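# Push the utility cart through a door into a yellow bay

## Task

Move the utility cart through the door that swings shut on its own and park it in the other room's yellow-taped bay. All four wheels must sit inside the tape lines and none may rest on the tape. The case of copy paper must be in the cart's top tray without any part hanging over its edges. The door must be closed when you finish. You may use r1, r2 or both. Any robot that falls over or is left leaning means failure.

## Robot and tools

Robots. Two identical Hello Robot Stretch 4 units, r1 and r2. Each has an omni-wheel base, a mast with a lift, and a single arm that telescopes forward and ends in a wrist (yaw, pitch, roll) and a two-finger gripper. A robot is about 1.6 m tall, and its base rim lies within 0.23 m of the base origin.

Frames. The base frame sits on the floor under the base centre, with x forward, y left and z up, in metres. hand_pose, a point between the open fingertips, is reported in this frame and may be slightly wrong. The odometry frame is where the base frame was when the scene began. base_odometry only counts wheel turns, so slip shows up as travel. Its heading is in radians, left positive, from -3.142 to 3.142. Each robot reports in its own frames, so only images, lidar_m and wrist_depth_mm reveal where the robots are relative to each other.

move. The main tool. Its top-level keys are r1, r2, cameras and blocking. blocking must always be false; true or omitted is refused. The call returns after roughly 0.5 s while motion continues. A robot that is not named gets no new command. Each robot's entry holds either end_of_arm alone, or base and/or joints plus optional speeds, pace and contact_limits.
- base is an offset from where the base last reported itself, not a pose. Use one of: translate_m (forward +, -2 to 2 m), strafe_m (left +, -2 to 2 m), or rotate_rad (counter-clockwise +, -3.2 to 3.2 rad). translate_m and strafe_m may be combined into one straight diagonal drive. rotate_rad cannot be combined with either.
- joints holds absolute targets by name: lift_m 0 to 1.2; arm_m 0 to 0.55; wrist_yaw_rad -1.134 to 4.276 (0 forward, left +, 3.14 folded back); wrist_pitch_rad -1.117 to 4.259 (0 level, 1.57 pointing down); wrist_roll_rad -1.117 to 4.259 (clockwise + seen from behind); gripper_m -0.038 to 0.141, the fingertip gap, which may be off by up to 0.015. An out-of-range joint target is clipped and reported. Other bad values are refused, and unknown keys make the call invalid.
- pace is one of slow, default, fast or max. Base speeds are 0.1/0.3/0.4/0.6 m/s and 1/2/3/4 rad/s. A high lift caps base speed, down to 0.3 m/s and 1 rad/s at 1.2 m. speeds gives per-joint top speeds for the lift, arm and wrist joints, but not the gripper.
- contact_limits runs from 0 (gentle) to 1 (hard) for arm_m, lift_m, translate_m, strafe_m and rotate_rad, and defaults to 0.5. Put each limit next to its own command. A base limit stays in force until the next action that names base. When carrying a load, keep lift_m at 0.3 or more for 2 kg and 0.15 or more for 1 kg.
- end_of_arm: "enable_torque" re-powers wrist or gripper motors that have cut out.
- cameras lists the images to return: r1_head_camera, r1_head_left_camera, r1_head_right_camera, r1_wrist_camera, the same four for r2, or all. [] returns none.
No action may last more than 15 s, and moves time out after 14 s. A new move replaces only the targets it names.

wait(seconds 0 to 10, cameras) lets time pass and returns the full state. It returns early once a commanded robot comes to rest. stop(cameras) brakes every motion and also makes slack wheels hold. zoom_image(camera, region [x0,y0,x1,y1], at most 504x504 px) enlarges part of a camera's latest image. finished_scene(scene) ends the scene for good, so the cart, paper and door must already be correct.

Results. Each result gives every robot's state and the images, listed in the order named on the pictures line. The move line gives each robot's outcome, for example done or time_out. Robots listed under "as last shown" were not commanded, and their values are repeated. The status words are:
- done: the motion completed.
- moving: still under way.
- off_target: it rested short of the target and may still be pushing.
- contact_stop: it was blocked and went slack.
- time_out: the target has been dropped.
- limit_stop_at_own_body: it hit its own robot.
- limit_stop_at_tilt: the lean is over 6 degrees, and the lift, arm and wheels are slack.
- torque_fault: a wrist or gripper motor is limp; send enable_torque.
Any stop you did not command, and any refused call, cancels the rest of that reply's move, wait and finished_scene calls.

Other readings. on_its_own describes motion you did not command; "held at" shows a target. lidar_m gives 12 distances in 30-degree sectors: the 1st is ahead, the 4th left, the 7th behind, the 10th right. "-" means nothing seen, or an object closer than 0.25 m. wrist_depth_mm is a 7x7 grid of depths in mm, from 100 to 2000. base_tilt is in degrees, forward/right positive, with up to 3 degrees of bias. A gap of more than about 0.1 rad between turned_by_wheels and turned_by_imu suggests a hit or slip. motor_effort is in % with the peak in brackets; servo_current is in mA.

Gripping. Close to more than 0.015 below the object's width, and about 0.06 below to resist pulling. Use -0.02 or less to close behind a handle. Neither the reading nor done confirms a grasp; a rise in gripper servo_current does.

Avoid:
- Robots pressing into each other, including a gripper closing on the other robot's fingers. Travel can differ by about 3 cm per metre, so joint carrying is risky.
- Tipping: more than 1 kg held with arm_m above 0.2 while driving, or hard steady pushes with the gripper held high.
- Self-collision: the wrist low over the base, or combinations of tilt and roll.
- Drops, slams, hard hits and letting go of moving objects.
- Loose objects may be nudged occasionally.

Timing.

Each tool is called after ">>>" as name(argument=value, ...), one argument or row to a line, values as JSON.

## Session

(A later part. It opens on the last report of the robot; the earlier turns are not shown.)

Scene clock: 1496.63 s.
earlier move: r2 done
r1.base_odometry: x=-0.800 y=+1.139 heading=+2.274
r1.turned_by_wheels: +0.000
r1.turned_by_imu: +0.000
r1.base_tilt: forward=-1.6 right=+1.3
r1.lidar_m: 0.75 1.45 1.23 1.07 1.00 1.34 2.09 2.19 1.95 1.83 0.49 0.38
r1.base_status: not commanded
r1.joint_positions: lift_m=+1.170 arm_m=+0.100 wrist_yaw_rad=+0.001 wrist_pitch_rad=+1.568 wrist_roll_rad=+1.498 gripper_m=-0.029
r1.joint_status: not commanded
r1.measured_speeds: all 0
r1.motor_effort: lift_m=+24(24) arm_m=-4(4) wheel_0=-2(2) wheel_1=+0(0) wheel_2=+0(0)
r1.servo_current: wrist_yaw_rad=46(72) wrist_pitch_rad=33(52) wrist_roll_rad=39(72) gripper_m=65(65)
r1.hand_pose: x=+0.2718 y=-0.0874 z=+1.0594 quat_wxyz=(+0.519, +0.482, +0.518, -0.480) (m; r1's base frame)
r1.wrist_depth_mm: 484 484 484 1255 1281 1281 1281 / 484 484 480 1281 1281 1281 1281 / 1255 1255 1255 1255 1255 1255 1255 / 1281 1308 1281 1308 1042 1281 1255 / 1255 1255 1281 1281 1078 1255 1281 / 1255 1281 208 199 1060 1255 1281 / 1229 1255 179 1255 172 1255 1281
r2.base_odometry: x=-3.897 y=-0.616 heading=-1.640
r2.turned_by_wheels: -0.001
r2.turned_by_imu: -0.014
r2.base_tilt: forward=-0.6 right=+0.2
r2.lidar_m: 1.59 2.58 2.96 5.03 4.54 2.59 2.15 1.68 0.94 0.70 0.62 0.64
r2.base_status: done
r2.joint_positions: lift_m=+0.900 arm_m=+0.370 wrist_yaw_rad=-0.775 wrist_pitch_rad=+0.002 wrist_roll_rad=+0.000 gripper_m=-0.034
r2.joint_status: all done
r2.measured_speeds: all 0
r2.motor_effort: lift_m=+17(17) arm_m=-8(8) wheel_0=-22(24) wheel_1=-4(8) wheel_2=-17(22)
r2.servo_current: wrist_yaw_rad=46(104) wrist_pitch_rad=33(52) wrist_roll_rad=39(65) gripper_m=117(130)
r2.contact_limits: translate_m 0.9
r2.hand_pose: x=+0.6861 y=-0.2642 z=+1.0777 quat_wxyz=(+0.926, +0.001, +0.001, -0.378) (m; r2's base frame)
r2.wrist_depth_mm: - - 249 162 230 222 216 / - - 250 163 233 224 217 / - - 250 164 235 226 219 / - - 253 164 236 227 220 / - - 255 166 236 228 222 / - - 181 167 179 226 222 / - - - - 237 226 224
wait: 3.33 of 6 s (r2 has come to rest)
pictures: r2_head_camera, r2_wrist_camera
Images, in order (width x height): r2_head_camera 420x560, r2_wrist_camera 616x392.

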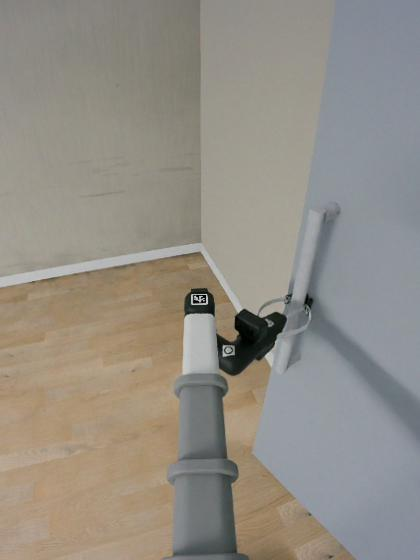

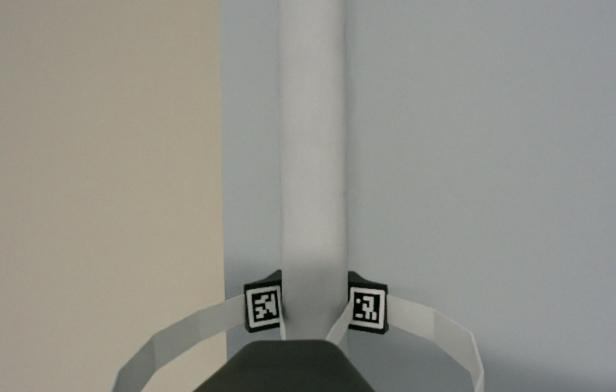

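>>> move(
  r2={"base":{"translate_m":0.121,"strafe_m":-0.087},"joints":{"wrist_yaw_rad":-0.93},"speeds":{"wrist_yaw_rad":0.11},"pace":"slow","contact_limits":{"translate_m":0.9}},
  cameras=[],
  blocking=false,
)

>>> wait(
  seconds=6,
  cameras=["r2_wrist_camera","r2_head_camera"],
)

Scene clock: 1505.53 s.
move: r2 moving
r1: as last shown
r1.lidar_m: 0.77 1.46 1.21 1.08 1.00 1.32 2.10 2.19 1.95 1.83 0.47 0.39
r1.motor_effort: lift_m=+24(24) arm_m=-4(4) wheel_0=-1(2) wheel_1=+0(0) wheel_2=+0(0)
r1.servo_current: wrist_yaw_rad=52(52) wrist_pitch_rad=46(46) wrist_roll_rad=52(52) gripper_m=65(65)
r1.wrist_depth_mm: 484 488 484 1281 1308 1255 1281 / 484 484 484 1255 1281 1281 1281 / 1255 1281 1255 1255 1255 1281 1281 / 1281 1255 1255 1281 1098 1255 1281 / 1255 1255 1255 1281 1060 1255 1281 / 1255 1255 208 200 1060 1308 1281 / 1255 1255 179 1255 173 1281 1281
r2.base_odometry: x=-3.905 y=-0.627 heading=-1.643
r2.turned_by_wheels: -0.003
r2.turned_by_imu: -0.002
r2.base_tilt: forward=-0.7 right=+0.1
r2.lidar_m: 1.52 2.59 2.97 4.97 4.56 2.59 2.18 1.65 0.91 0.69 0.62 0.64
r2.base_status: translate_m moving; strafe_m moving
r2.joint_positions: lift_m=+0.900 arm_m=+0.370 wrist_yaw_rad=-0.815 wrist_pitch_rad=+0.002 wrist_roll_rad=+0.000 gripper_m=-0.034
r2.joint_status: wrist_yaw_rad moving
r2.measured_speeds: translate_m=+0.043 strafe_m=-0.032 rotate_rad=-0.002 lift_m=+0.000 arm_m=+0.000 wrist_yaw_rad=-0.110 wrist_pitch_rad=+0.000 wrist_roll_rad=+0.000
r2.motor_effort: lift_m=+17(17) arm_m=-8(8) wheel_0=-7(21) wheel_1=-11(12) wheel_2=-17(18)
r2.servo_current: wrist_yaw_rad=78(91) wrist_pitch_rad=39(46) wrist_roll_rad=52(59) gripper_m=117(117)
r2.contact_limits: translate_m 0.9
r2.hand_pose: x=+0.6754 y=-0.2698 z=+1.0777 quat_wxyz=(+0.918, +0.001, +0.001, -0.396) (m; r2's base frame)
r2.wrist_depth_mm: - - 249 161 232 223 217 / - - 249 162 232 224 219 / - - 252 166 235 227 221 / - - 253 164 236 229 222 / - - 254 165 239 229 224 / - - 181 166 180 229 224 / - - - - 237 228 224
pictures: none
No camera images: "cameras" was empty.

Scene clock: 1507.73 s.
earlier move: r2 done
r1.base_odometry: x=-0.800 y=+1.139 heading=+2.274
r1.turned_by_wheels: +0.000
r1.turned_by_imu: +0.000
r1.base_tilt: forward=-1.6 right=+1.3
r1.lidar_m: 0.78 1.43 1.22 1.07 0.99 1.33 2.08 2.19 1.92 1.82 0.50 0.39
r1.base_status: not commanded
r1.joint_positions: lift_m=+1.170 arm_m=+0.100 wrist_yaw_rad=+0.001 wrist_pitch_rad=+1.568 wrist_roll_rad=+1.498 gripper_m=-0.029
r1.joint_status: not commanded
r1.measured_speeds: all 0
r1.motor_effort: lift_m=+24(24) arm_m=-4(4) wheel_0=-2(2) wheel_1=+0(0) wheel_2=+0(0)
r1.servo_current: wrist_yaw_rad=39(72) wrist_pitch_rad=46(52) wrist_roll_rad=26(65) gripper_m=59(72)
r1.hand_pose: x=+0.2718 y=-0.0874 z=+1.0594 quat_wxyz=(+0.519, +0.482, +0.518, -0.480) (m; r1's base frame)
r1.wrist_depth_mm: 484 488 484 1255 1255 1281 1281 / 480 484 488 1281 1281 1281 1308 / 1281 1255 1281 1281 1308 1281 1281 / 1255 1255 1281 1255 1078 1281 1308 / 1281 1281 1281 1255 1060 1308 1281 / 1308 1281 208 200 1078 1281 1308 / 1255 1281 179 1255 172 1281 1255
r2.base_odometry: x=-3.993 y=-0.731 heading=-1.644
r2.turned_by_wheels: -0.001
r2.turned_by_imu: -0.014
r2.base_tilt: forward=-0.7 right=+0.1
r2.lidar_m: 1.30 2.48 2.84 4.72 4.86 2.70 2.26 1.46 0.80 0.60 0.58 0.59
r2.base_status: done
r2.joint_positions: lift_m=+0.900 arm_m=+0.370 wrist_yaw_rad=-0.932 wrist_pitch_rad=+0.002 wrist_roll_rad=+0.000 gripper_m=-0.034
r2.joint_status: all done
r2.measured_speeds: all 0
r2.motor_effort: lift_m=+16(17) arm_m=-8(8) wheel_0=-19(21) wheel_1=-12(14) wheel_2=-16(21)
r2.servo_current: wrist_yaw_rad=39(117) wrist_pitch_rad=39(46) wrist_roll_rad=46(59) gripper_m=111(124)
r2.contact_limits: translate_m 0.9
r2.hand_pose: x=+0.6430 y=-0.2836 z=+1.0777 quat_wxyz=(+0.893, +0.001, +0.001, -0.449) (m; r2's base frame)
r2.wrist_depth_mm: - - 248 161 234 224 219 / - - 249 162 233 226 220 / - - 251 165 235 228 222 / - - 253 164 236 228 222 / - - 254 165 237 229 224 / - - 181 167 180 230 225 / - 123 - - 238 229 226
wait: 2.20 of 6 s (r2 has come to rest)
pictures: r2_head_camera, r2_wrist_camera
Images, in order (width x height): r2_head_camera 420x560, r2_wrist_camera 616x392.

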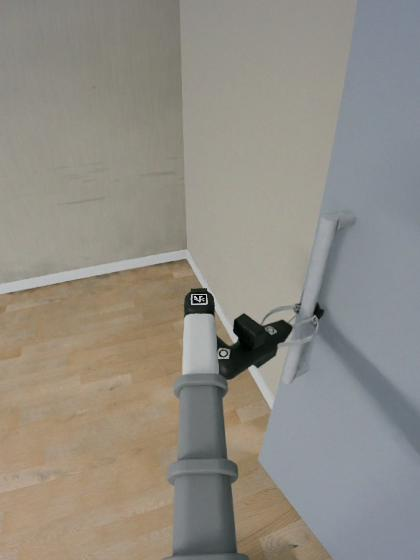

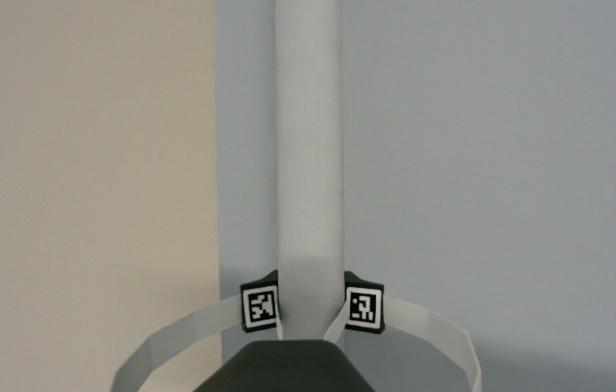

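>>> wait(
  seconds=0,
  cameras=["r1_head_left_camera","r2_head_left_camera","r2_head_right_camera"],
)

Scene clock: 1511.43 s.
r1.base_odometry: x=-0.800 y=+1.139 heading=+2.274
r1.turned_by_wheels: +0.000
r1.turned_by_imu: +0.000
r1.base_tilt: forward=-1.6 right=+1.3
r1.lidar_m: 0.79 1.44 1.23 1.07 0.99 1.32 2.09 2.19 1.93 1.83 0.47 0.38
r1.base_status: not commanded
r1.joint_positions: lift_m=+1.170 arm_m=+0.100 wrist_yaw_rad=+0.001 wrist_pitch_rad=+1.568 wrist_roll_rad=+1.498 gripper_m=-0.029
r1.joint_status: not commanded
r1.measured_speeds: all 0
r1.motor_effort: lift_m=+24(24) arm_m=-4(4) wheel_0=-2(2) wheel_1=+0(0) wheel_2=+0(0)
r1.servo_current: wrist_yaw_rad=59(72) wrist_pitch_rad=46(52) wrist_roll_rad=52(65) gripper_m=59(72)
r1.hand_pose: x=+0.2718 y=-0.0874 z=+1.0594 quat_wxyz=(+0.519, +0.482, +0.518, -0.480) (m; r1's base frame)
r1.wrist_depth_mm: 480 488 484 1255 1281 1281 1281 / 488 488 484 1255 1281 1281 1281 / 1281 1255 1281 1281 1281 1281 1255 / 1255 1281 1281 1281 1098 1281 1308 / 1281 1255 1255 1229 1078 1281 1308 / 1255 1281 208 199 1042 1308 1308 / 1255 1255 179 1281 173 1281 1281
r2.base_odometry: x=-3.993 y=-0.731 heading=-1.644
r2.turned_by_wheels: +0.000
r2.turned_by_imu: +0.000
r2.base_tilt: forward=-0.6 right=+0.1
r2.lidar_m: 1.30 2.47 2.80 4.75 4.88 2.71 2.26 1.45 0.78 0.60 0.56 0.61
r2.base_status: done
r2.joint_positions: lift_m=+0.900 arm_m=+0.370 wrist_yaw_rad=-0.932 wrist_pitch_rad=+0.002 wrist_roll_rad=+0.000 gripper_m=-0.034
r2.joint_status: all done
r2.measured_speeds: all 0
r2.motor_effort: lift_m=+17(17) arm_m=-8(8) wheel_0=-19(21) wheel_1=-12(14) wheel_2=-16(21)
r2.servo_current: wrist_yaw_rad=46(117) wrist_pitch_rad=39(46) wrist_roll_rad=46(59) gripper_m=117(124)
r2.contact_limits: translate_m 0.9
r2.hand_pose: x=+0.6430 y=-0.2836 z=+1.0777 quat_wxyz=(+0.893, +0.001, +0.001, -0.449) (m; r2's base frame)
r2.wrist_depth_mm: - - 249 161 232 224 219 / - - 250 161 235 225 220 / - - 251 165 236 228 221 / - - 253 164 237 229 222 / - - 255 166 238 229 224 / - - 181 167 179 229 226 / - 124 - - 238 229 226
pictures: r1_head_left_camera, r2_head_left_camera, r2_head_right_camera
Images, in order (width x height): r1_head_left_camera 420x672, r2_head_left_camera 420x672, r2_head_right_camera 420x672.

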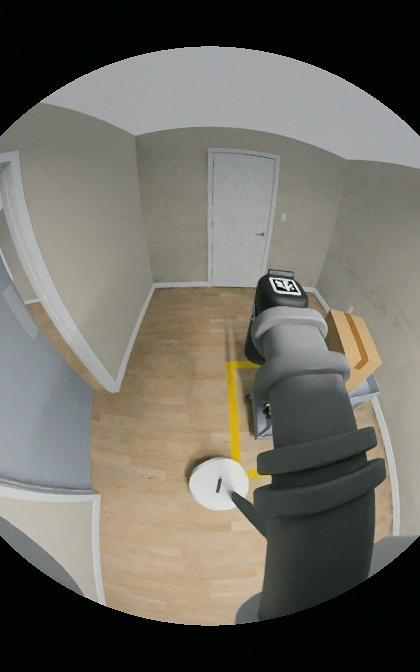

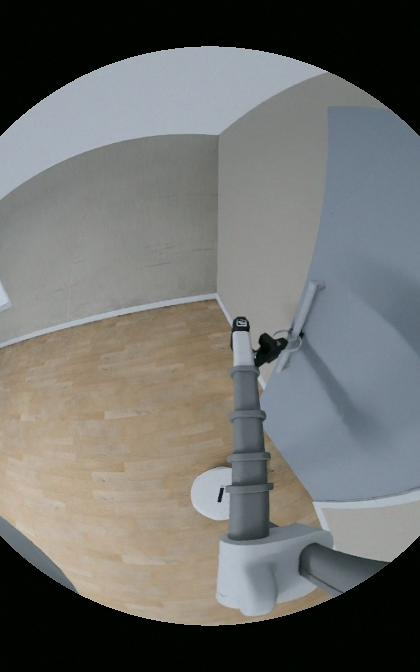

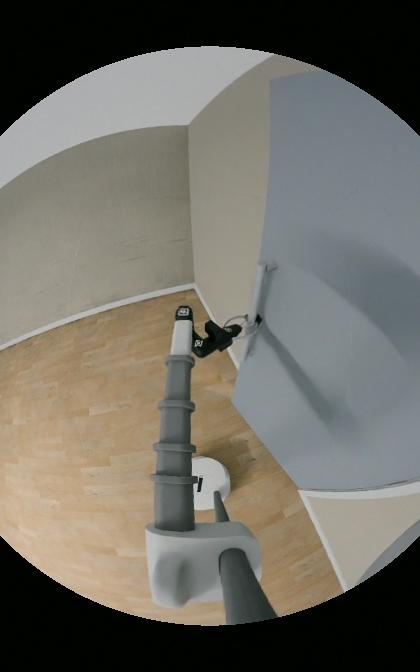

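>>> move(
  r2={"base":{"translate_m":0.083,"strafe_m":-0.092},"joints":{"wrist_yaw_rad":-1.05},"speeds":{"wrist_yaw_rad":0.1},"pace":"slow","contact_limits":{"translate_m":0.6}},
  cameras=[],
  blocking=false,
)

>>> wait(
  seconds=6,
  cameras=["r2_wrist_camera","r1_head_left_camera","r2_head_right_camera"],
)

Scene clock: 1519.57 s.
move: r2 moving
r1: as last shown
r1.lidar_m: 0.78 1.46 1.21 1.05 0.98 1.33 2.11 2.19 1.95 1.82 0.44 0.39
r1.servo_current: wrist_yaw_rad=46(72) wrist_pitch_rad=39(46) wrist_roll_rad=39(59) gripper_m=59(65)
r1.wrist_depth_mm: 480 484 480 1281 1308 1281 1281 / 477 484 488 1281 1281 1308 1281 / 1255 1255 1281 1281 1255 1281 1308 / 1255 1255 1281 1281 1078 1281 1308 / 1255 1255 1281 1281 1078 1281 1308 / 1229 1255 208 199 1078 1281 1308 / 1281 1281 179 1281 172 1255 1281
r2.base_odometry: x=-4.003 y=-0.739 heading=-1.646
r2.turned_by_wheels: -0.002
r2.turned_by_imu: -0.001
r2.base_tilt: forward=-0.7 right=+0.1
r2.lidar_m: 1.27 2.46 2.85 4.66 4.89 2.72 2.27 1.43 0.79 0.58 0.54 0.58
r2.base_status: translate_m moving; strafe_m moving
r2.joint_positions: lift_m=+0.900 arm_m=+0.370 wrist_yaw_rad=-0.968 wrist_pitch_rad=+0.002 wrist_roll_rad=+0.000 gripper_m=-0.034
r2.joint_status: wrist_yaw_rad moving
r2.measured_speeds: translate_m=+0.033 strafe_m=-0.036 rotate_rad=+0.006 lift_m=+0.000 arm_m=+0.000 wrist_yaw_rad=-0.097 wrist_pitch_rad=+0.000 wrist_roll_rad=+0.000
r2.motor_effort: lift_m=+16(17) arm_m=-8(8) wheel_0=-5(18) wheel_1=-10(12) wheel_2=-14(16)
r2.servo_current: wrist_yaw_rad=46(98) wrist_pitch_rad=39(46) wrist_roll_rad=39(59) gripper_m=117(124)
r2.contact_limits: translate_m 0.6
r2.hand_pose: x=+0.6325 y=-0.2872 z=+1.0777 quat_wxyz=(+0.885, +0.001, +0.001, -0.466) (m; r2's base frame)
r2.wrist_depth_mm: - - 247 161 234 225 220 / - - 248 163 235 226 220 / - - 250 164 236 229 222 / - - 252 164 237 229 224 / - - 254 165 238 230 224 / - - 182 166 180 230 226 / - 136 - - 240 230 228
pictures: none
No camera images: "cameras" was empty.

Scene clock: 1521.57 s.
earlier move: r2 done
r1.base_odometry: x=-0.800 y=+1.139 heading=+2.274
r1.turned_by_wheels: +0.000
r1.turned_by_imu: +0.000
r1.base_tilt: forward=-1.6 right=+1.3
r1.lidar_m: 0.80 1.43 1.14 1.04 0.99 1.33 2.11 2.17 1.93 1.82 0.48 0.40
r1.base_status: not commanded
r1.joint_positions: lift_m=+1.170 arm_m=+0.100 wrist_yaw_rad=+0.001 wrist_pitch_rad=+1.568 wrist_roll_rad=+1.498 gripper_m=-0.029
r1.joint_status: not commanded
r1.measured_speeds: all 0
r1.motor_effort: lift_m=+24(24) arm_m=-4(5) wheel_0=-1(2) wheel_1=+0(0) wheel_2=+0(0)
r1.servo_current: wrist_yaw_rad=46(72) wrist_pitch_rad=39(52) wrist_roll_rad=46(78) gripper_m=65(65)
r1.hand_pose: x=+0.2718 y=-0.0874 z=+1.0594 quat_wxyz=(+0.519, +0.482, +0.518, -0.480) (m; r1's base frame)
r1.wrist_depth_mm: 480 480 488 1281 1281 1281 1255 / 484 484 484 1308 1281 1336 1308 / 1255 1281 1281 1281 1281 1255 1308 / 1281 1255 1281 1255 1078 1281 1281 / 1255 1255 1281 1281 1060 1281 1281 / 1281 1281 208 200 1042 1281 1281 / 1255 1308 180 1229 173 1281 1308
r2.base_odometry: x=-4.091 y=-0.807 heading=-1.647
r2.turned_by_wheels: -0.001
r2.turned_by_imu: -0.001
r2.base_tilt: forward=-0.6 right=+0.1
r2.lidar_m: 1.05 2.43 2.76 4.62 5.00 2.76 2.33 1.22 0.65 0.53 0.51 0.56
r2.base_status: done
r2.joint_positions: lift_m=+0.900 arm_m=+0.370 wrist_yaw_rad=-1.051 wrist_pitch_rad=+0.002 wrist_roll_rad=+0.000 gripper_m=-0.034
r2.joint_status: all done
r2.measured_speeds: translate_m=+0.000 strafe_m=+0.000 rotate_rad=-0.001 lift_m=+0.000 arm_m=+0.000 wrist_yaw_rad=+0.001 wrist_pitch_rad=+0.000 wrist_roll_rad=+0.000
r2.motor_effort: lift_m=+17(17) arm_m=-6(8) wheel_0=-16(18) wheel_1=-9(12) wheel_2=-14(16)
r2.servo_current: wrist_yaw_rad=39(104) wrist_pitch_rad=46(46) wrist_roll_rad=46(65) gripper_m=111(124)
r2.contact_limits: translate_m 0.6
r2.hand_pose: x=+0.6083 y=-0.2937 z=+1.0777 quat_wxyz=(+0.865, +0.001, +0.001, -0.502) (m; r2's base frame)
r2.wrist_depth_mm: 399 375 251 161 232 224 218 / 399 375 253 163 235 224 219 / 407 379 255 165 235 226 220 / 410 379 256 164 236 228 222 / 410 384 257 164 238 229 223 / 415 387 183 166 181 229 224 / 418 392 349 - 238 228 225
wait: 2.00 of 6 s (r2 has come to rest)
pictures: r1_head_left_camera, r2_head_right_camera, r2_wrist_camera
Images, in order (width x height): r1_head_left_camera 420x672, r2_head_right_camera 420x672, r2_wrist_camera 616x392.

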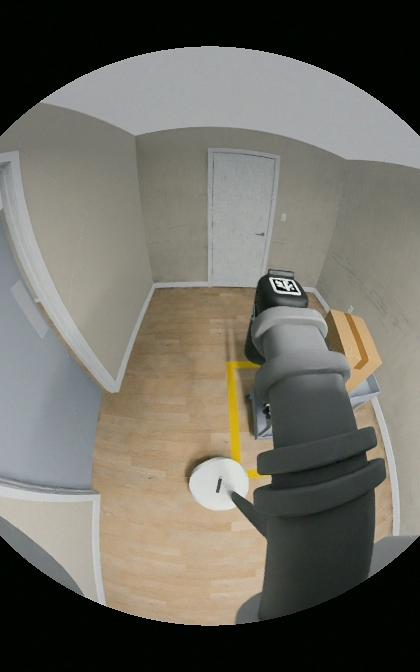

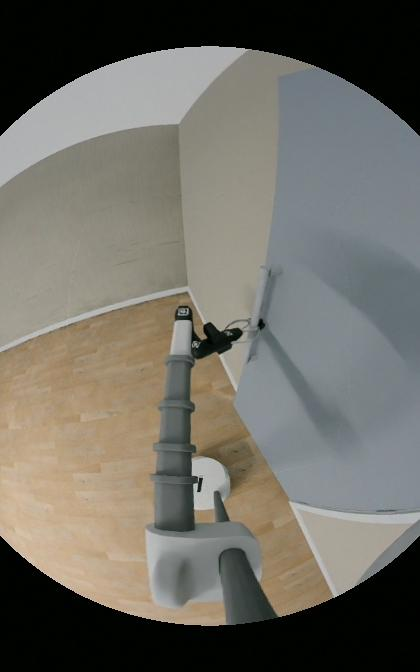

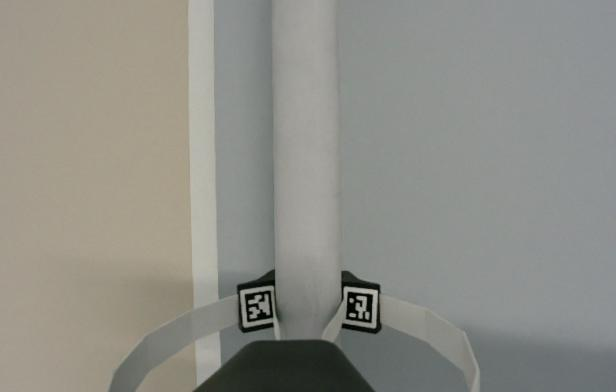

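>>> move(
  r2={"base":{"translate_m":0.057,"strafe_m":-0.104},"joints":{"wrist_yaw_rad":-1.12},"speeds":{"wrist_yaw_rad":0.06},"pace":"slow","contact_limits":{"translate_m":0.5}},
  cameras=[],
  blocking=false,
)

>>> wait(
  seconds=6,
  cameras=["r2_wrist_camera","r1_head_left_camera"],
)

Scene clock: 1532.50 s.
move: r2 moving
r1: as last shown
r1.lidar_m: 0.78 1.44 1.16 1.05 0.99 1.33 2.10 2.19 1.92 1.81 0.46 0.38
r1.motor_effort: lift_m=+24(24) arm_m=-4(4) wheel_0=-2(2) wheel_1=+0(0) wheel_2=+0(0)
r1.servo_current: wrist_yaw_rad=52(59) wrist_pitch_rad=46(46) wrist_roll_rad=52(72) gripper_m=59(72)
r1.wrist_depth_mm: 480 484 484 1281 1255 1281 1255 / 480 480 480 1255 1255 1308 1281 / 1281 1255 1281 1281 1281 1255 1255 / 1281 1281 1255 1281 1060 1308 1308 / 1281 1281 1255 1255 1060 1281 1281 / 1255 1281 208 199 1060 1255 1255 / 1255 1255 180 1281 173 1281 1255
r2.base_odometry: x=-4.102 y=-0.812 heading=-1.649
r2.turned_by_wheels: -0.002
r2.turned_by_imu: -0.001
r2.base_tilt: forward=-0.7 right=+0.1
r2.lidar_m: 1.04 2.43 2.75 4.58 5.03 2.79 2.32 1.21 0.64 0.51 0.50 0.56
r2.base_status: translate_m moving; strafe_m moving
r2.joint_positions: lift_m=+0.900 arm_m=+0.370 wrist_yaw_rad=-1.070 wrist_pitch_rad=+0.002 wrist_roll_rad=+0.000 gripper_m=-0.034
r2.joint_status: wrist_yaw_rad moving
r2.measured_speeds: translate_m=+0.024 strafe_m=-0.043 rotate_rad=+0.004 lift_m=+0.000 arm_m=+0.000 wrist_yaw_rad=-0.066 wrist_pitch_rad=+0.000 wrist_roll_rad=+0.000
r2.motor_effort: lift_m=+17(17) arm_m=-6(7) wheel_0=-5(16) wheel_1=-11(12) wheel_2=-13(16)
r2.servo_current: wrist_yaw_rad=65(98) wrist_pitch_rad=46(52) wrist_roll_rad=39(59) gripper_m=104(117)
r2.contact_limits: translate_m 0.5
r2.hand_pose: x=+0.6029 y=-0.2949 z=+1.0777 quat_wxyz=(+0.860, +0.001, +0.001, -0.510) (m; r2's base frame)
r2.wrist_depth_mm: 382 359 250 162 232 224 219 / 384 362 252 163 234 225 220 / 389 366 253 163 236 226 221 / 392 366 254 165 237 228 222 / 397 370 255 165 237 229 224 / 399 370 185 166 178 229 224 / 399 377 259 - 238 228 226
pictures: none
No camera images: "cameras" was empty.

Scene clock: 1534.47 s.
earlier move: r2 done
r1.base_odometry: x=-0.800 y=+1.139 heading=+2.274
r1.turned_by_wheels: +0.000
r1.turned_by_imu: +0.000
r1.base_tilt: forward=-1.6 right=+1.3
r1.lidar_m: 0.77 1.48 1.09 1.02 1.00 1.33 2.09 2.19 1.94 1.83 0.47 0.38
r1.base_status: not commanded
r1.joint_positions: lift_m=+1.170 arm_m=+0.100 wrist_yaw_rad=+0.001 wrist_pitch_rad=+1.568 wrist_roll_rad=+1.498 gripper_m=-0.029
r1.joint_status: not commanded
r1.measured_speeds: all 0
r1.motor_effort: lift_m=+24(24) arm_m=-4(4) wheel_0=-2(2) wheel_1=+0(0) wheel_2=+0(0)
r1.servo_current: wrist_yaw_rad=52(72) wrist_pitch_rad=39(46) wrist_roll_rad=52(72) gripper_m=59(72)
r1.hand_pose: x=+0.2718 y=-0.0874 z=+1.0594 quat_wxyz=(+0.519, +0.482, +0.518, -0.480) (m; r1's base frame)
r1.wrist_depth_mm: 477 484 484 1255 1255 1255 1308 / 480 484 480 1281 1255 1255 1255 / 1281 1255 1255 1281 1308 1308 1281 / 1255 1255 1281 1281 1060 1255 1308 / 1281 1281 1255 1255 1060 1281 1255 / 1229 1281 208 200 1078 1281 1281 / 1281 1255 179 1255 173 1255 1281
r2.base_odometry: x=-4.198 y=-0.855 heading=-1.646
r2.turned_by_wheels: +0.003
r2.turned_by_imu: +0.004
r2.base_tilt: forward=-0.7 right=+0.0
r2.lidar_m: 0.86 2.42 2.75 4.56 5.04 2.84 2.33 0.96 0.55 0.43 0.44 0.49
r2.base_status: done
r2.joint_positions: lift_m=+0.900 arm_m=+0.370 wrist_yaw_rad=-1.122 wrist_pitch_rad=+0.002 wrist_roll_rad=+0.000 gripper_m=-0.034
r2.joint_status: all done
r2.measured_speeds: all 0
r2.motor_effort: lift_m=+17(17) arm_m=-6(7) wheel_0=+14(16) wheel_1=-1(12) wheel_2=-3(16)
r2.servo_current: wrist_yaw_rad=59(98) wrist_pitch_rad=39(52) wrist_roll_rad=46(59) gripper_m=98(117)
r2.contact_limits: translate_m 0.5
r2.hand_pose: x=+0.5875 y=-0.2977 z=+1.0777 quat_wxyz=(+0.847, +0.001, +0.001, -0.532) (m; r2's base frame)
r2.wrist_depth_mm: 255 229 232 144 213 204 199 / 256 231 233 145 214 206 200 / 259 231 235 147 215 207 202 / 260 233 236 148 217 209 202 / 263 236 236 149 219 210 204 / 264 236 185 149 180 211 205 / 266 256 239 - 220 208 206
wait: 1.97 of 6 s (r2 has come to rest)
pictures: r1_head_left_camera, r2_wrist_camera
Images, in order (width x height): r1_head_left_camera 420x672, r2_wrist_camera 616x392.

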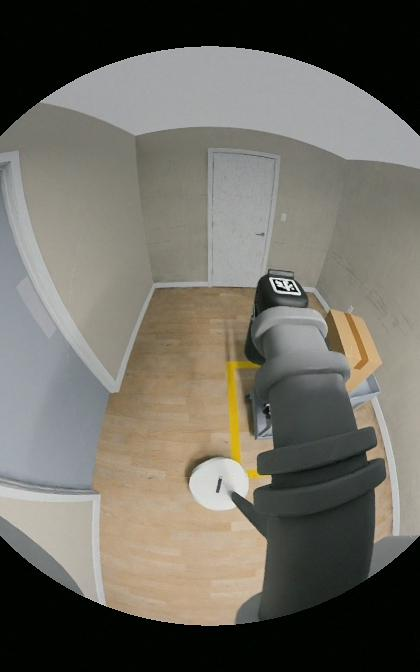

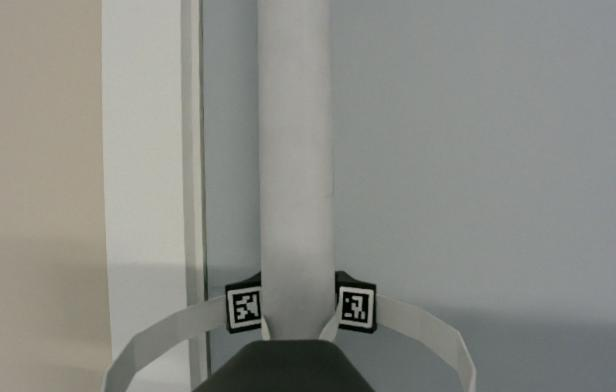

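>>> move(
  r2={"joints":{"gripper_m":0.1}},
  cameras=[],
  blocking=false,
)

>>> wait(
  seconds=3,
  cameras=["r2_wrist_camera","r1_head_left_camera"],
)

Scene clock: 1539.00 s.
move: r2 moving
r1: as last shown
r1.base_tilt: forward=-1.6 right=+1.2
r1.lidar_m: 0.77 1.45 1.10 1.02 0.99 1.34 2.10 2.18 1.91 1.83 0.47 0.39
r1.motor_effort: lift_m=+24(24) arm_m=-4(4) wheel_0=-1(2) wheel_1=+0(0) wheel_2=+0(0)
r1.servo_current: wrist_yaw_rad=46(59) wrist_pitch_rad=39(46) wrist_roll_rad=52(59) gripper_m=59(65)
r1.wrist_depth_mm: 484 484 484 1255 1281 1308 1255 / 480 488 484 1255 1308 1255 1308 / 1281 1281 1281 1281 1281 1281 1255 / 1229 1255 1255 1281 1078 1281 1281 / 1255 1281 1255 1255 1078 1281 1308 / 1281 1281 208 200 1078 1255 1281 / 1255 1281 179 1229 173 1255 1281
r2.base_odometry: x=-4.198 y=-0.855 heading=-1.645
r2.turned_by_wheels: +0.001
r2.turned_by_imu: +0.001
r2.base_tilt: forward=-0.7 right=+0.0
r2.lidar_m: 0.87 2.40 2.73 4.58 5.05 2.81 2.35 0.98 0.54 0.43 0.44 0.52
r2.base_status: not commanded
r2.joint_positions: lift_m=+0.900 arm_m=+0.370 wrist_yaw_rad=-1.125 wrist_pitch_rad=+0.002 wrist_roll_rad=+0.000 gripper_m=-0.009
r2.joint_status: gripper_m moving
r2.measured_speeds: translate_m=+0.000 strafe_m=+0.000 rotate_rad=+0.005 lift_m=+0.000 arm_m=+0.000 wrist_yaw_rad=-0.016 wrist_pitch_rad=+0.000 wrist_roll_rad=+0.000
r2.motor_effort: lift_m=+16(17) arm_m=-4(6) wheel_0=+15(15) wheel_1=+1(1) wheel_2=-1(4)
r2.servo_current: wrist_yaw_rad=52(52) wrist_pitch_rad=39(39) wrist_roll_rad=39(59) gripper_m=78(98)
r2.contact_limits: translate_m 0.5
r2.hand_pose: x=+0.5863 y=-0.2979 z=+1.0777 quat_wxyz=(+0.846, +0.001, +0.001, -0.533) (m; r2's base frame)
r2.wrist_depth_mm: 257 235 235 147 217 208 202 / 259 233 236 147 217 210 - / 262 235 238 149 220 211 205 / 264 236 239 151 221 213 206 / 266 238 240 151 222 213 207 / 268 241 190 152 185 214 208 / 270 243 242 - 224 212 209
pictures: none
No camera images: "cameras" was empty.

Scene clock: 1540.53 s.
earlier move: r2 done
r1.base_odometry: x=-0.800 y=+1.139 heading=+2.274
r1.turned_by_wheels: +0.000
r1.turned_by_imu: +0.000
r1.base_tilt: forward=-1.6 right=+1.3
r1.lidar_m: 0.77 1.46 1.11 1.03 1.00 1.31 2.07 2.20 1.93 1.83 0.47 0.38
r1.base_status: not commanded
r1.joint_positions: lift_m=+1.170 arm_m=+0.100 wrist_yaw_rad=+0.001 wrist_pitch_rad=+1.568 wrist_roll_rad=+1.498 gripper_m=-0.029
r1.joint_status: not commanded
r1.measured_speeds: all 0
r1.motor_effort: lift_m=+24(24) arm_m=-4(4) wheel_0=-2(2) wheel_1=+0(0) wheel_2=+0(0)
r1.servo_current: wrist_yaw_rad=52(65) wrist_pitch_rad=39(46) wrist_roll_rad=52(72) gripper_m=59(65)
r1.hand_pose: x=+0.2718 y=-0.0874 z=+1.0594 quat_wxyz=(+0.519, +0.482, +0.518, -0.480) (m; r1's base frame)
r1.wrist_depth_mm: 484 484 484 1281 1255 1255 1308 / 480 484 484 1281 1255 1308 1281 / 1255 1229 1255 1255 1255 1281 1308 / 1255 1281 1308 1281 1060 1255 1308 / 1255 1255 1205 1281 1042 1308 1281 / 1229 1255 208 200 1060 1281 1255 / 1281 1281 180 1255 172 1281 1281
r2.base_odometry: x=-4.198 y=-0.855 heading=-1.645
r2.turned_by_wheels: +0.000
r2.turned_by_imu: +0.001
r2.base_tilt: forward=-0.7 right=+0.0
r2.lidar_m: 0.85 2.41 2.75 4.57 5.03 2.81 2.35 0.97 0.53 0.43 0.43 0.52
r2.base_status: not commanded
r2.joint_positions: lift_m=+0.900 arm_m=+0.370 wrist_yaw_rad=-1.127 wrist_pitch_rad=+0.002 wrist_roll_rad=+0.000 gripper_m=+0.100
r2.joint_status: all done
r2.measured_speeds: all 0
r2.motor_effort: lift_m=+17(17) arm_m=-4(6) wheel_0=+19(19) wheel_1=+2(3) wheel_2=+2(4)
r2.servo_current: wrist_yaw_rad=52(72) wrist_pitch_rad=39(46) wrist_roll_rad=59(59) gripper_m=52(124)
r2.contact_limits: translate_m 0.5
r2.hand_pose: x=+0.5856 y=-0.2980 z=+1.0777 quat_wxyz=(+0.845, +0.001, +0.001, -0.534) (m; r2's base frame)
r2.wrist_depth_mm: 258 235 236 151 220 210 204 / 262 235 237 150 220 211 206 / 264 236 238 151 221 213 207 / 264 238 240 152 222 213 207 / 266 239 242 153 223 214 208 / 270 242 191 153 220 216 210 / 271 244 244 - 226 216 211
wait: 1.53 of 3 s (r2 has come to rest)
pictures: r1_head_left_camera, r2_wrist_camera
Images, in order (width x height): r1_head_left_camera 420x672, r2_wrist_camera 616x392.

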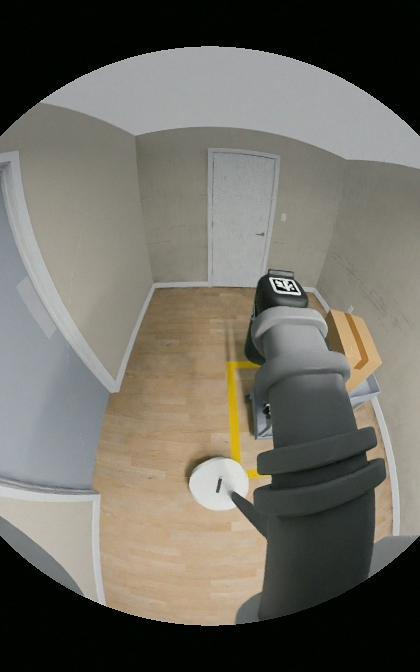

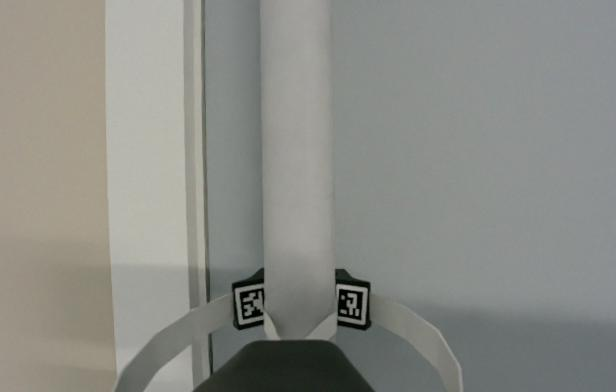

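>>> wait(
  seconds=0,
  cameras=["r2_wrist_camera"],
)

Scene clock: 1543.60 s.
r1.base_odometry: x=-0.800 y=+1.139 heading=+2.274
r1.turned_by_wheels: +0.000
r1.turned_by_imu: +0.000
r1.base_tilt: forward=-1.6 right=+1.3
r1.lidar_m: 0.78 1.46 1.11 1.04 0.99 1.30 2.10 2.17 1.92 1.82 0.47 0.40
r1.base_status: not commanded
r1.joint_positions: lift_m=+1.170 arm_m=+0.100 wrist_yaw_rad=+0.001 wrist_pitch_rad=+1.568 wrist_roll_rad=+1.498 gripper_m=-0.029
r1.joint_status: not commanded
r1.measured_speeds: all 0
r1.motor_effort: lift_m=+24(24) arm_m=-4(4) wheel_0=-2(2) wheel_1=+0(0) wheel_2=+0(0)
r1.servo_current: wrist_yaw_rad=65(65) wrist_pitch_rad=46(46) wrist_roll_rad=59(72) gripper_m=65(65)
r1.hand_pose: x=+0.2718 y=-0.0874 z=+1.0594 quat_wxyz=(+0.519, +0.482, +0.518, -0.480) (m; r1's base frame)
r1.wrist_depth_mm: 480 484 484 1281 1281 1281 1308 / 477 480 488 1255 1281 1281 1281 / 1281 1255 1229 1281 1281 1281 1281 / 1255 1255 1281 1281 1078 1281 1281 / 1255 1281 1255 1281 1078 1308 1281 / 1229 1255 209 200 1098 1281 1281 / 1255 1281 180 1281 173 1308 1255
r2.base_odometry: x=-4.198 y=-0.855 heading=-1.645
r2.turned_by_wheels: +0.000
r2.turned_by_imu: +0.000
r2.base_tilt: forward=-0.7 right=+0.0
r2.lidar_m: 0.87 2.41 2.76 4.54 5.03 2.78 2.35 0.97 0.53 0.43 0.43 0.52
r2.base_status: not commanded
r2.joint_positions: lift_m=+0.900 arm_m=+0.370 wrist_yaw_rad=-1.127 wrist_pitch_rad=+0.002 wrist_roll_rad=+0.000 gripper_m=+0.100
r2.joint_status: all done
r2.measured_speeds: all 0
r2.motor_effort: lift_m=+16(17) arm_m=-4(6) wheel_0=+19(19) wheel_1=+2(3) wheel_2=+2(4)
r2.servo_current: wrist_yaw_rad=52(72) wrist_pitch_rad=39(46) wrist_roll_rad=39(59) gripper_m=59(124)
r2.contact_limits: translate_m 0.5
r2.hand_pose: x=+0.5856 y=-0.2980 z=+1.0777 quat_wxyz=(+0.845, +0.001, +0.001, -0.534) (m; r2's base frame)
r2.wrist_depth_mm: 259 234 237 150 219 210 204 / 260 234 237 149 220 212 206 / 263 236 239 150 221 213 206 / 265 238 241 153 224 213 208 / 267 239 242 153 223 215 209 / 270 242 191 153 187 216 210 / 271 244 244 - 226 216 211
pictures: r2_wrist_camera
Images, in order (width x height): r2_wrist_camera 616x392.

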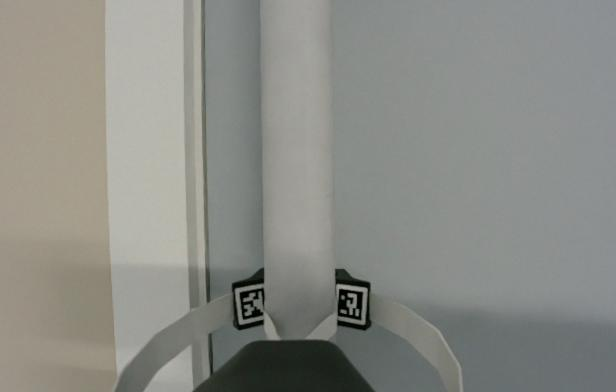

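>>> move(
  r2={"base":{"translate_m":-0.013,"strafe_m":0.027},"pace":"slow","contact_limits":{"translate_m":0.3}},
  cameras=[],
  blocking=false,
)

>>> wait(
  seconds=1.5,
  cameras=["r2_wrist_camera","r2_head_camera"],
)

Scene clock: 1551.17 s.
move: r2 moving
r1: as last shown
r1.lidar_m: 0.77 1.43 1.10 1.04 0.99 1.35 2.09 2.18 1.93 1.82 0.48 0.37
r1.servo_current: wrist_yaw_rad=33(59) wrist_pitch_rad=39(52) wrist_roll_rad=39(65) gripper_m=59(72)
r1.wrist_depth_mm: 477 480 484 1281 1255 1281 1281 / 477 484 484 1255 1281 1281 1281 / 1255 1255 1281 1229 1281 1255 1281 / 1281 1281 1255 1281 1060 1281 1308 / 1281 1281 1255 1255 1078 1281 1281 / 1229 1281 208 199 1042 1281 1281 / 1281 1281 180 1255 172 1255 1308
r2.base_odometry: x=-4.187 y=-0.851 heading=-1.644
r2.turned_by_wheels: +0.001
r2.turned_by_imu: +0.002
r2.base_tilt: forward=-0.7 right=+0.1
r2.lidar_m: 0.84 2.39 2.76 4.56 5.00 2.81 2.34 0.98 0.53 0.45 0.44 0.53
r2.base_status: translate_m moving; strafe_m moving
r2.joint_positions: lift_m=+0.900 arm_m=+0.370 wrist_yaw_rad=-1.125 wrist_pitch_rad=+0.002 wrist_roll_rad=+0.000 gripper_m=+0.100
r2.joint_status: not commanded
r2.measured_speeds: translate_m=-0.021 strafe_m=+0.043 rotate_rad=-0.003 lift_m=+0.000 arm_m=+0.000 wrist_yaw_rad=+0.051 wrist_pitch_rad=+0.000 wrist_roll_rad=+0.000
r2.motor_effort: lift_m=+16(17) arm_m=-4(4) wheel_0=-1(17) wheel_1=+8(11) wheel_2=+11(12)
r2.servo_current: wrist_yaw_rad=59(65) wrist_pitch_rad=39(46) wrist_roll_rad=46(59) gripper_m=52(52)
r2.contact_limits: translate_m 0.3
r2.hand_pose: x=+0.5864 y=-0.2979 z=+1.0777 quat_wxyz=(+0.846, +0.001, +0.001, -0.533) (m; r2's base frame)
r2.wrist_depth_mm: 268 242 244 154 223 215 208 / 270 243 243 156 226 216 - / 272 245 244 157 227 218 211 / 273 246 246 158 229 219 212 / 276 248 247 159 230 220 214 / 278 250 197 160 191 221 216 / 279 267 250 - 231 220 216
pictures: none
No camera images: "cameras" was empty.

Scene clock: 1552.07 s.
earlier move: r2 done
r1.base_odometry: x=-0.800 y=+1.139 heading=+2.274
r1.turned_by_wheels: +0.000
r1.turned_by_imu: +0.000
r1.base_tilt: forward=-1.6 right=+1.3
r1.lidar_m: 0.79 1.47 1.10 1.04 0.99 1.34 2.10 2.19 1.92 1.81 0.49 0.38
r1.base_status: not commanded
r1.joint_positions: lift_m=+1.170 arm_m=+0.100 wrist_yaw_rad=+0.001 wrist_pitch_rad=+1.568 wrist_roll_rad=+1.498 gripper_m=-0.029
r1.joint_status: not commanded
r1.measured_speeds: all 0
r1.motor_effort: lift_m=+24(24) arm_m=-4(5) wheel_0=-1(2) wheel_1=+0(0) wheel_2=+0(0)
r1.servo_current: wrist_yaw_rad=39(59) wrist_pitch_rad=46(52) wrist_roll_rad=39(65) gripper_m=59(72)
r1.hand_pose: x=+0.2718 y=-0.0874 z=+1.0594 quat_wxyz=(+0.519, +0.482, +0.518, -0.480) (m; r1's base frame)
r1.wrist_depth_mm: 480 484 484 1255 1308 1281 1281 / 484 480 484 1255 1281 1281 1281 / 1281 1255 1281 1281 1308 1281 1281 / 1255 1255 1255 1281 1060 1281 1308 / 1255 1255 1255 1308 1060 1281 1255 / 1281 1255 209 200 1078 1281 1281 / 1281 1255 179 1281 173 1255 1308
r2.base_odometry: x=-4.171 y=-0.845 heading=-1.644
r2.turned_by_wheels: -0.001
r2.turned_by_imu: +0.000
r2.base_tilt: forward=-0.7 right=+0.1
r2.lidar_m: 0.90 2.40 2.77 4.58 5.02 2.83 2.32 1.02 0.57 0.46 0.46 0.54
r2.base_status: done
r2.joint_positions: lift_m=+0.900 arm_m=+0.370 wrist_yaw_rad=-1.120 wrist_pitch_rad=+0.002 wrist_roll_rad=+0.000 gripper_m=+0.100
r2.joint_status: not commanded
r2.measured_speeds: all 0
r2.motor_effort: lift_m=+17(17) arm_m=-4(4) wheel_0=-1(17) wheel_1=+4(11) wheel_2=+6(12)
r2.servo_current: wrist_yaw_rad=39(65) wrist_pitch_rad=39(52) wrist_roll_rad=46(65) gripper_m=59(59)
r2.contact_limits: translate_m 0.3
r2.hand_pose: x=+0.5878 y=-0.2977 z=+1.0777 quat_wxyz=(+0.847, +0.001, +0.001, -0.531) (m; r2's base frame)
r2.wrist_depth_mm: 293 262 259 173 239 230 220 / 293 264 262 178 241 230 223 / 294 263 260 175 243 232 224 / 297 281 262 174 244 233 225 / 297 283 264 175 244 234 227 / 301 286 200 175 201 234 228 / 304 287 263 - 245 233 229
wait: 0.90 of 1.5 s (r2 has come to rest)
pictures: r2_head_camera, r2_wrist_camera
Images, in order (width x height): r2_head_camera 420x560, r2_wrist_camera 616x392.

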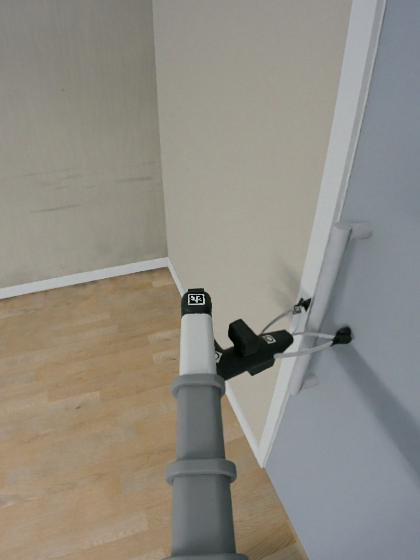

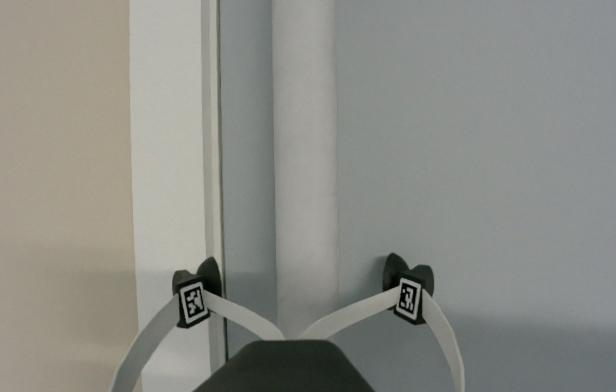

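Fingers are open. Retreat.

>>> move(
  r2={"base":{"translate_m":-0.13,"strafe_m":0.27},"pace":"slow","contact_limits":{"translate_m":0.3}},
  cameras=[],
  blocking=false,
)

>>> wait(
  seconds=4,
  cameras=["r2_wrist_camera","r2_head_camera","r1_head_left_camera"],
)

>>> move(
  r1={"base":{"rotate_rad":1.5}},
  cameras=[],
  blocking=false,
)

>>> wait(
  seconds=4,
  cameras=["r1_head_camera","r1_head_right_camera"],
)

Scene clock: 1560.60 s.
move: r2 moving
r1: as last shown
r1.lidar_m: 0.75 1.43 1.10 1.04 0.98 1.30 2.08 2.18 1.93 1.83 0.49 0.40
r1.motor_effort: lift_m=+24(24) arm_m=-4(4) wheel_0=-2(3) wheel_1=+0(0) wheel_2=+0(0)
r1.servo_current: wrist_yaw_rad=39(65) wrist_pitch_rad=39(46) wrist_roll_rad=46(59) gripper_m=59(65)
r1.wrist_depth_mm: 484 484 488 1281 1255 1308 1281 / 488 480 488 1255 1281 1255 1281 / 1255 1255 1255 1281 1255 1281 1308 / 1255 1255 1255 1281 1060 1281 1281 / 1255 1281 1229 1281 1060 1281 1255 / 1281 1281 208 200 1060 1255 1308 / 1255 1281 180 1255 173 1281 1281
r2.base_odometry: x=-4.159 y=-0.840 heading=-1.643
r2.turned_by_wheels: +0.001
r2.turned_by_imu: +0.001
r2.base_tilt: forward=-0.6 right=+0.1
r2.lidar_m: 0.94 2.43 2.74 4.57 5.02 2.82 2.32 1.06 0.59 0.48 0.48 0.57
r2.base_status: translate_m moving; strafe_m moving
r2.joint_positions: lift_m=+0.900 arm_m=+0.370 wrist_yaw_rad=-1.120 wrist_pitch_rad=+0.002 wrist_roll_rad=+0.000 gripper_m=+0.100
r2.joint_status: not commanded
r2.measured_speeds: translate_m=-0.022 strafe_m=+0.044 rotate_rad=+0.003 lift_m=+0.000 arm_m=+0.000 wrist_yaw_rad=+0.000 wrist_pitch_rad=+0.000 wrist_roll_rad=+0.000
r2.motor_effort: lift_m=+17(17) arm_m=-4(4) wheel_0=-5(10) wheel_1=+7(7) wheel_2=+7(7)
r2.servo_current: wrist_yaw_rad=52(59) wrist_pitch_rad=39(39) wrist_roll_rad=46(59) gripper_m=52(52)
r2.contact_limits: translate_m 0.3
r2.hand_pose: x=+0.5878 y=-0.2977 z=+1.0777 quat_wxyz=(+0.847, +0.001, +0.001, -0.531) (m; r2's base frame)
r2.wrist_depth_mm: 303 289 268 191 251 240 232 / 304 290 270 186 251 241 234 / 307 290 273 188 253 242 234 / 309 293 276 188 255 243 236 / 312 297 276 190 254 245 236 / 315 297 204 187 197 246 237 / 317 300 276 - 256 244 239
pictures: none
No camera images: "cameras" was empty.

Scene clock: 1564.37 s.
earlier move: r2 done
r1.base_odometry: x=-0.800 y=+1.139 heading=+2.274
r1.turned_by_wheels: +0.000
r1.turned_by_imu: +0.000
r1.base_tilt: forward=-1.6 right=+1.2
r1.lidar_m: 0.74 1.45 1.09 1.04 0.99 1.35 2.10 2.18 1.91 1.81 0.49 0.39
r1.base_status: not commanded
r1.joint_positions: lift_m=+1.170 arm_m=+0.100 wrist_yaw_rad=+0.001 wrist_pitch_rad=+1.568 wrist_roll_rad=+1.498 gripper_m=-0.029
r1.joint_status: not commanded
r1.measured_speeds: all 0
r1.motor_effort: lift_m=+24(24) arm_m=-4(4) wheel_0=-2(3) wheel_1=+0(0) wheel_2=+0(0)
r1.servo_current: wrist_yaw_rad=39(72) wrist_pitch_rad=46(52) wrist_roll_rad=39(65) gripper_m=65(72)
r1.hand_pose: x=+0.2718 y=-0.0874 z=+1.0594 quat_wxyz=(+0.519, +0.482, +0.518, -0.480) (m; r1's base frame)
r1.wrist_depth_mm: 484 480 488 1281 1281 1308 1281 / 484 480 488 1281 1255 1281 1281 / 1281 1255 1281 1308 1229 1255 1281 / 1281 1255 1255 1281 1078 1255 1308 / 1255 1281 1229 1308 1078 1281 1308 / 1308 1281 208 200 1060 1255 1281 / 1281 1229 179 1255 173 1281 1281
r2.base_odometry: x=-3.892 y=-0.735 heading=-1.643
r2.turned_by_wheels: +0.000
r2.turned_by_imu: +0.000
r2.base_tilt: forward=-0.7 right=+0.1
r2.lidar_m: 1.48 2.46 2.77 4.66 4.94 2.74 2.29 1.64 0.91 0.79 0.75 0.85
r2.base_status: done
r2.joint_positions: lift_m=+0.900 arm_m=+0.370 wrist_yaw_rad=-1.120 wrist_pitch_rad=+0.002 wrist_roll_rad=+0.000 gripper_m=+0.100
r2.joint_status: not commanded
r2.measured_speeds: all 0
r2.motor_effort: lift_m=+16(17) arm_m=-3(4) wheel_0=-3(11) wheel_1=+5(8) wheel_2=+6(10)
r2.servo_current: wrist_yaw_rad=46(65) wrist_pitch_rad=39(52) wrist_roll_rad=39(59) gripper_m=52(59)
r2.contact_limits: translate_m 0.3
r2.hand_pose: x=+0.5878 y=-0.2977 z=+1.0777 quat_wxyz=(+0.847, +0.001, +0.001, -0.531) (m; r2's base frame)
r2.wrist_depth_mm: - - 549 554 - - - / - - 549 554 - - - / - - 559 559 - - - / - - 559 477 - - - / - - 559 477 - - - / - - 193 477 185 - - / - - - - - - -
wait: 3.77 of 4 s (r2 has come to rest)
pictures: r1_head_left_camera, r2_head_camera, r2_wrist_camera
Images, in order (width x height): r1_head_left_camera 420x672, r2_head_camera 420x560, r2_wrist_camera 616x392.

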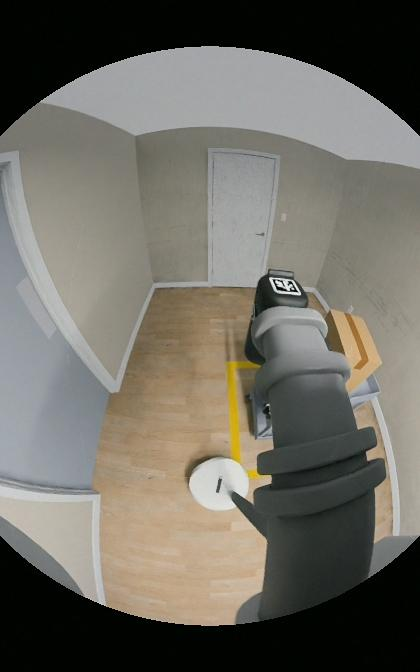

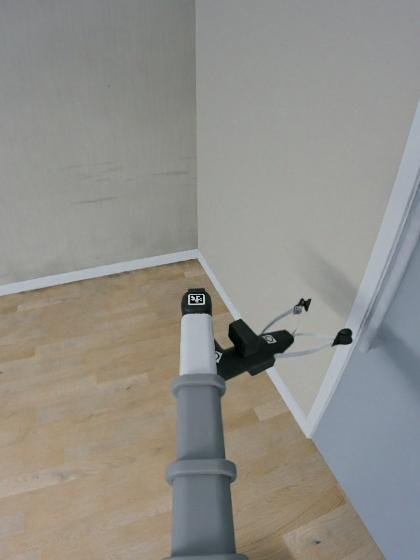

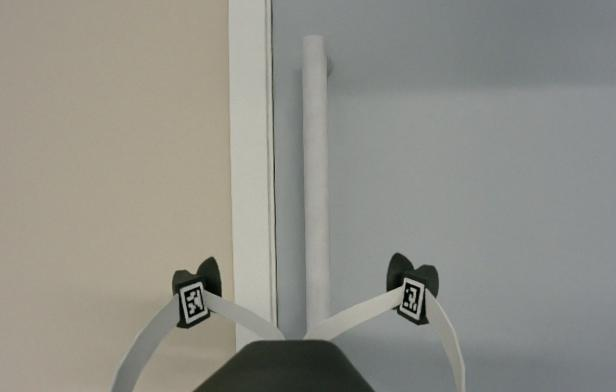

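Scene clock: 1564.87 s.
move: r1 moving
r1.base_odometry: x=-0.800 y=+1.139 heading=+2.412
r1.turned_by_wheels: +0.138
r1.turned_by_imu: +0.138
r1.base_tilt: forward=-1.5 right=+1.3
r1.lidar_m: 2.60 1.26 1.05 1.00 1.05 1.53 2.09 2.26 1.87 0.91 0.42 0.39
r1.base_status: rotate_rad moving
r1.joint_positions: lift_m=+1.170 arm_m=+0.100 wrist_yaw_rad=+0.001 wrist_pitch_rad=+1.568 wrist_roll_rad=+1.498 gripper_m=-0.029
r1.joint_status: not commanded
r1.measured_speeds: translate_m=+0.000 strafe_m=+0.001 rotate_rad=+0.528 lift_m=+0.000 arm_m=+0.000 wrist_yaw_rad=+0.000 wrist_pitch_rad=+0.000 wrist_roll_rad=+0.000
r1.motor_effort: lift_m=+24(24) arm_m=-4(4) wheel_0=-5(7) wheel_1=-4(7) wheel_2=-4(7)
r1.servo_current: wrist_yaw_rad=65(65) wrist_pitch_rad=46(46) wrist_roll_rad=52(59) gripper_m=59(65)
r1.hand_pose: x=+0.2718 y=-0.0874 z=+1.0594 quat_wxyz=(+0.519, +0.482, +0.518, -0.480) (m; r1's base frame)
r1.wrist_depth_mm: 484 480 484 1281 1281 1281 1308 / 1255 - - 1281 1281 1255 1255 / 1255 1255 1255 1255 1281 1281 1281 / 1255 1255 1255 1255 1060 1255 1308 / 1255 1281 1281 1255 1098 1308 1308 / 1255 1281 208 201 1078 1281 1281 / 1255 1281 179 1281 172 1255 1255
r2: as last shown
r2.lidar_m: 1.47 2.46 2.80 4.69 4.89 2.74 2.29 1.65 0.91 0.75 0.77 0.85
r2.motor_effort: lift_m=+17(17) arm_m=-3(4) wheel_0=-3(3) wheel_1=+5(5) wheel_2=+6(6)
r2.servo_current: wrist_yaw_rad=39(52) wrist_pitch_rad=39(46) wrist_roll_rad=46(52) gripper_m=46(59)
r2.contact_limits: translate_m 0.3
r2.wrist_depth_mm: - - 544 554 - - - / - - 544 554 - - - / - - 554 554 - - - / - - 559 477 - - - / - - 554 477 - - - / - - 193 473 185 - - / - - - - - - -
pictures: none
No camera images: "cameras" was empty.

Scene clock: 1567.03 s.
earlier move: r1 done
r1.base_odometry: x=-0.800 y=+1.139 heading=-2.510
r1.turned_by_wheels: +1.361
r1.turned_by_imu: +1.368
r1.base_tilt: forward=-1.6 right=+1.3
r1.lidar_m: 1.04 0.97 1.21 2.09 2.13 1.98 1.80 0.53 0.40 0.64 1.58 1.14
r1.base_status: done
r1.joint_positions: lift_m=+1.170 arm_m=+0.100 wrist_yaw_rad=+0.001 wrist_pitch_rad=+1.568 wrist_roll_rad=+1.498 gripper_m=-0.029
r1.joint_status: not commanded
r1.measured_speeds: all 0
r1.motor_effort: lift_m=+24(24) arm_m=-4(5) wheel_0=-4(8) wheel_1=-4(7) wheel_2=-3(7)
r1.servo_current: wrist_yaw_rad=46(65) wrist_pitch_rad=46(52) wrist_roll_rad=46(65) gripper_m=65(72)
r1.hand_pose: x=+0.2718 y=-0.0874 z=+1.0594 quat_wxyz=(+0.519, +0.482, +0.518, -0.480) (m; r1's base frame)
r1.wrist_depth_mm: 1229 1308 1255 1308 1281 1281 - / 1281 1255 1255 1281 1281 1281 759 / 1255 1281 1255 1255 1281 1281 1281 / 1255 1255 1255 1281 1060 1281 1281 / 1281 1281 1255 1255 1060 1060 559 / 1255 1229 208 198 1078 1255 1281 / - 1281 180 1281 174 1255 1308
r2.base_odometry: x=-3.892 y=-0.735 heading=-1.643
r2.turned_by_wheels: +0.000
r2.turned_by_imu: +0.000
r2.base_tilt: forward=-0.7 right=+0.0
r2.lidar_m: 1.50 2.44 2.80 4.69 4.89 2.74 2.29 1.65 0.92 0.75 0.76 0.87
r2.base_status: not commanded
r2.joint_positions: lift_m=+0.900 arm_m=+0.370 wrist_yaw_rad=-1.120 wrist_pitch_rad=+0.002 wrist_roll_rad=+0.000 gripper_m=+0.100
r2.joint_status: not commanded
r2.measured_speeds: all 0
r2.motor_effort: lift_m=+17(17) arm_m=-3(4) wheel_0=-3(4) wheel_1=+5(5) wheel_2=+6(6)
r2.servo_current: wrist_yaw_rad=46(59) wrist_pitch_rad=39(46) wrist_roll_rad=52(59) gripper_m=52(59)
r2.contact_limits: translate_m 0.3
r2.hand_pose: x=+0.5878 y=-0.2977 z=+1.0777 quat_wxyz=(+0.847, +0.001, +0.001, -0.531) (m; r2's base frame)
r2.wrist_depth_mm: - - 544 554 - - - / - - 549 549 - - - / - - 554 559 - - - / - - 554 477 - - - / - - 559 477 - - - / - - 193 473 186 - - / - - - - - - -
wait: 2.17 of 4 s (r1 has come to rest)
pictures: r1_head_camera, r1_head_right_camera
Images, in order (width x height): r1_head_camera 420x560, r1_head_right_camera 420x672.

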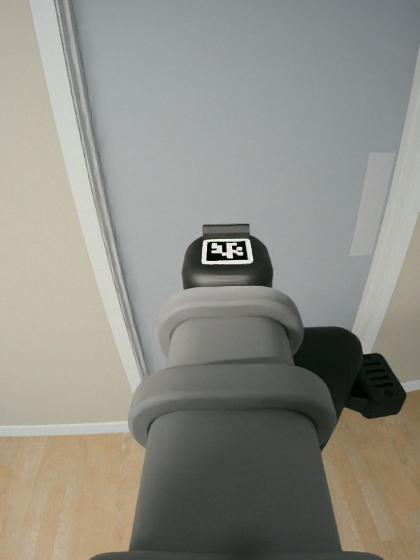

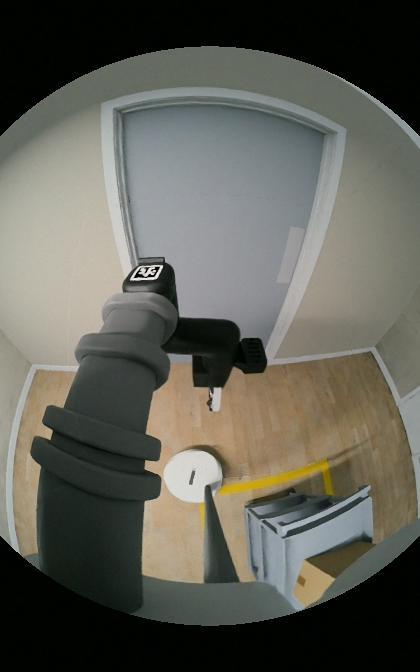

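>>> zoom_image(
  camera="r1_head_right_camera",
  region=[160, 430, 420, 640],
)

Scaled by 1.938 from the camera's 420x672 image, which has a finer 600x960 frame.

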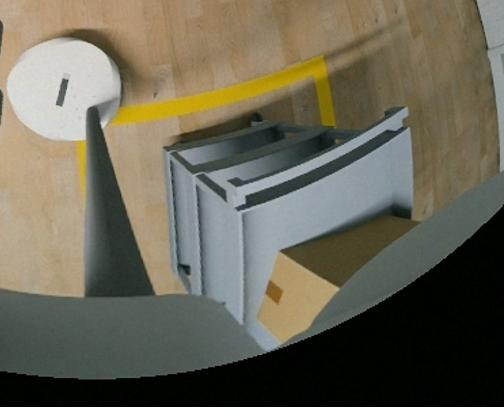

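>>> finished_scene(
  scene=2,
)

The scene is finished: the task was done.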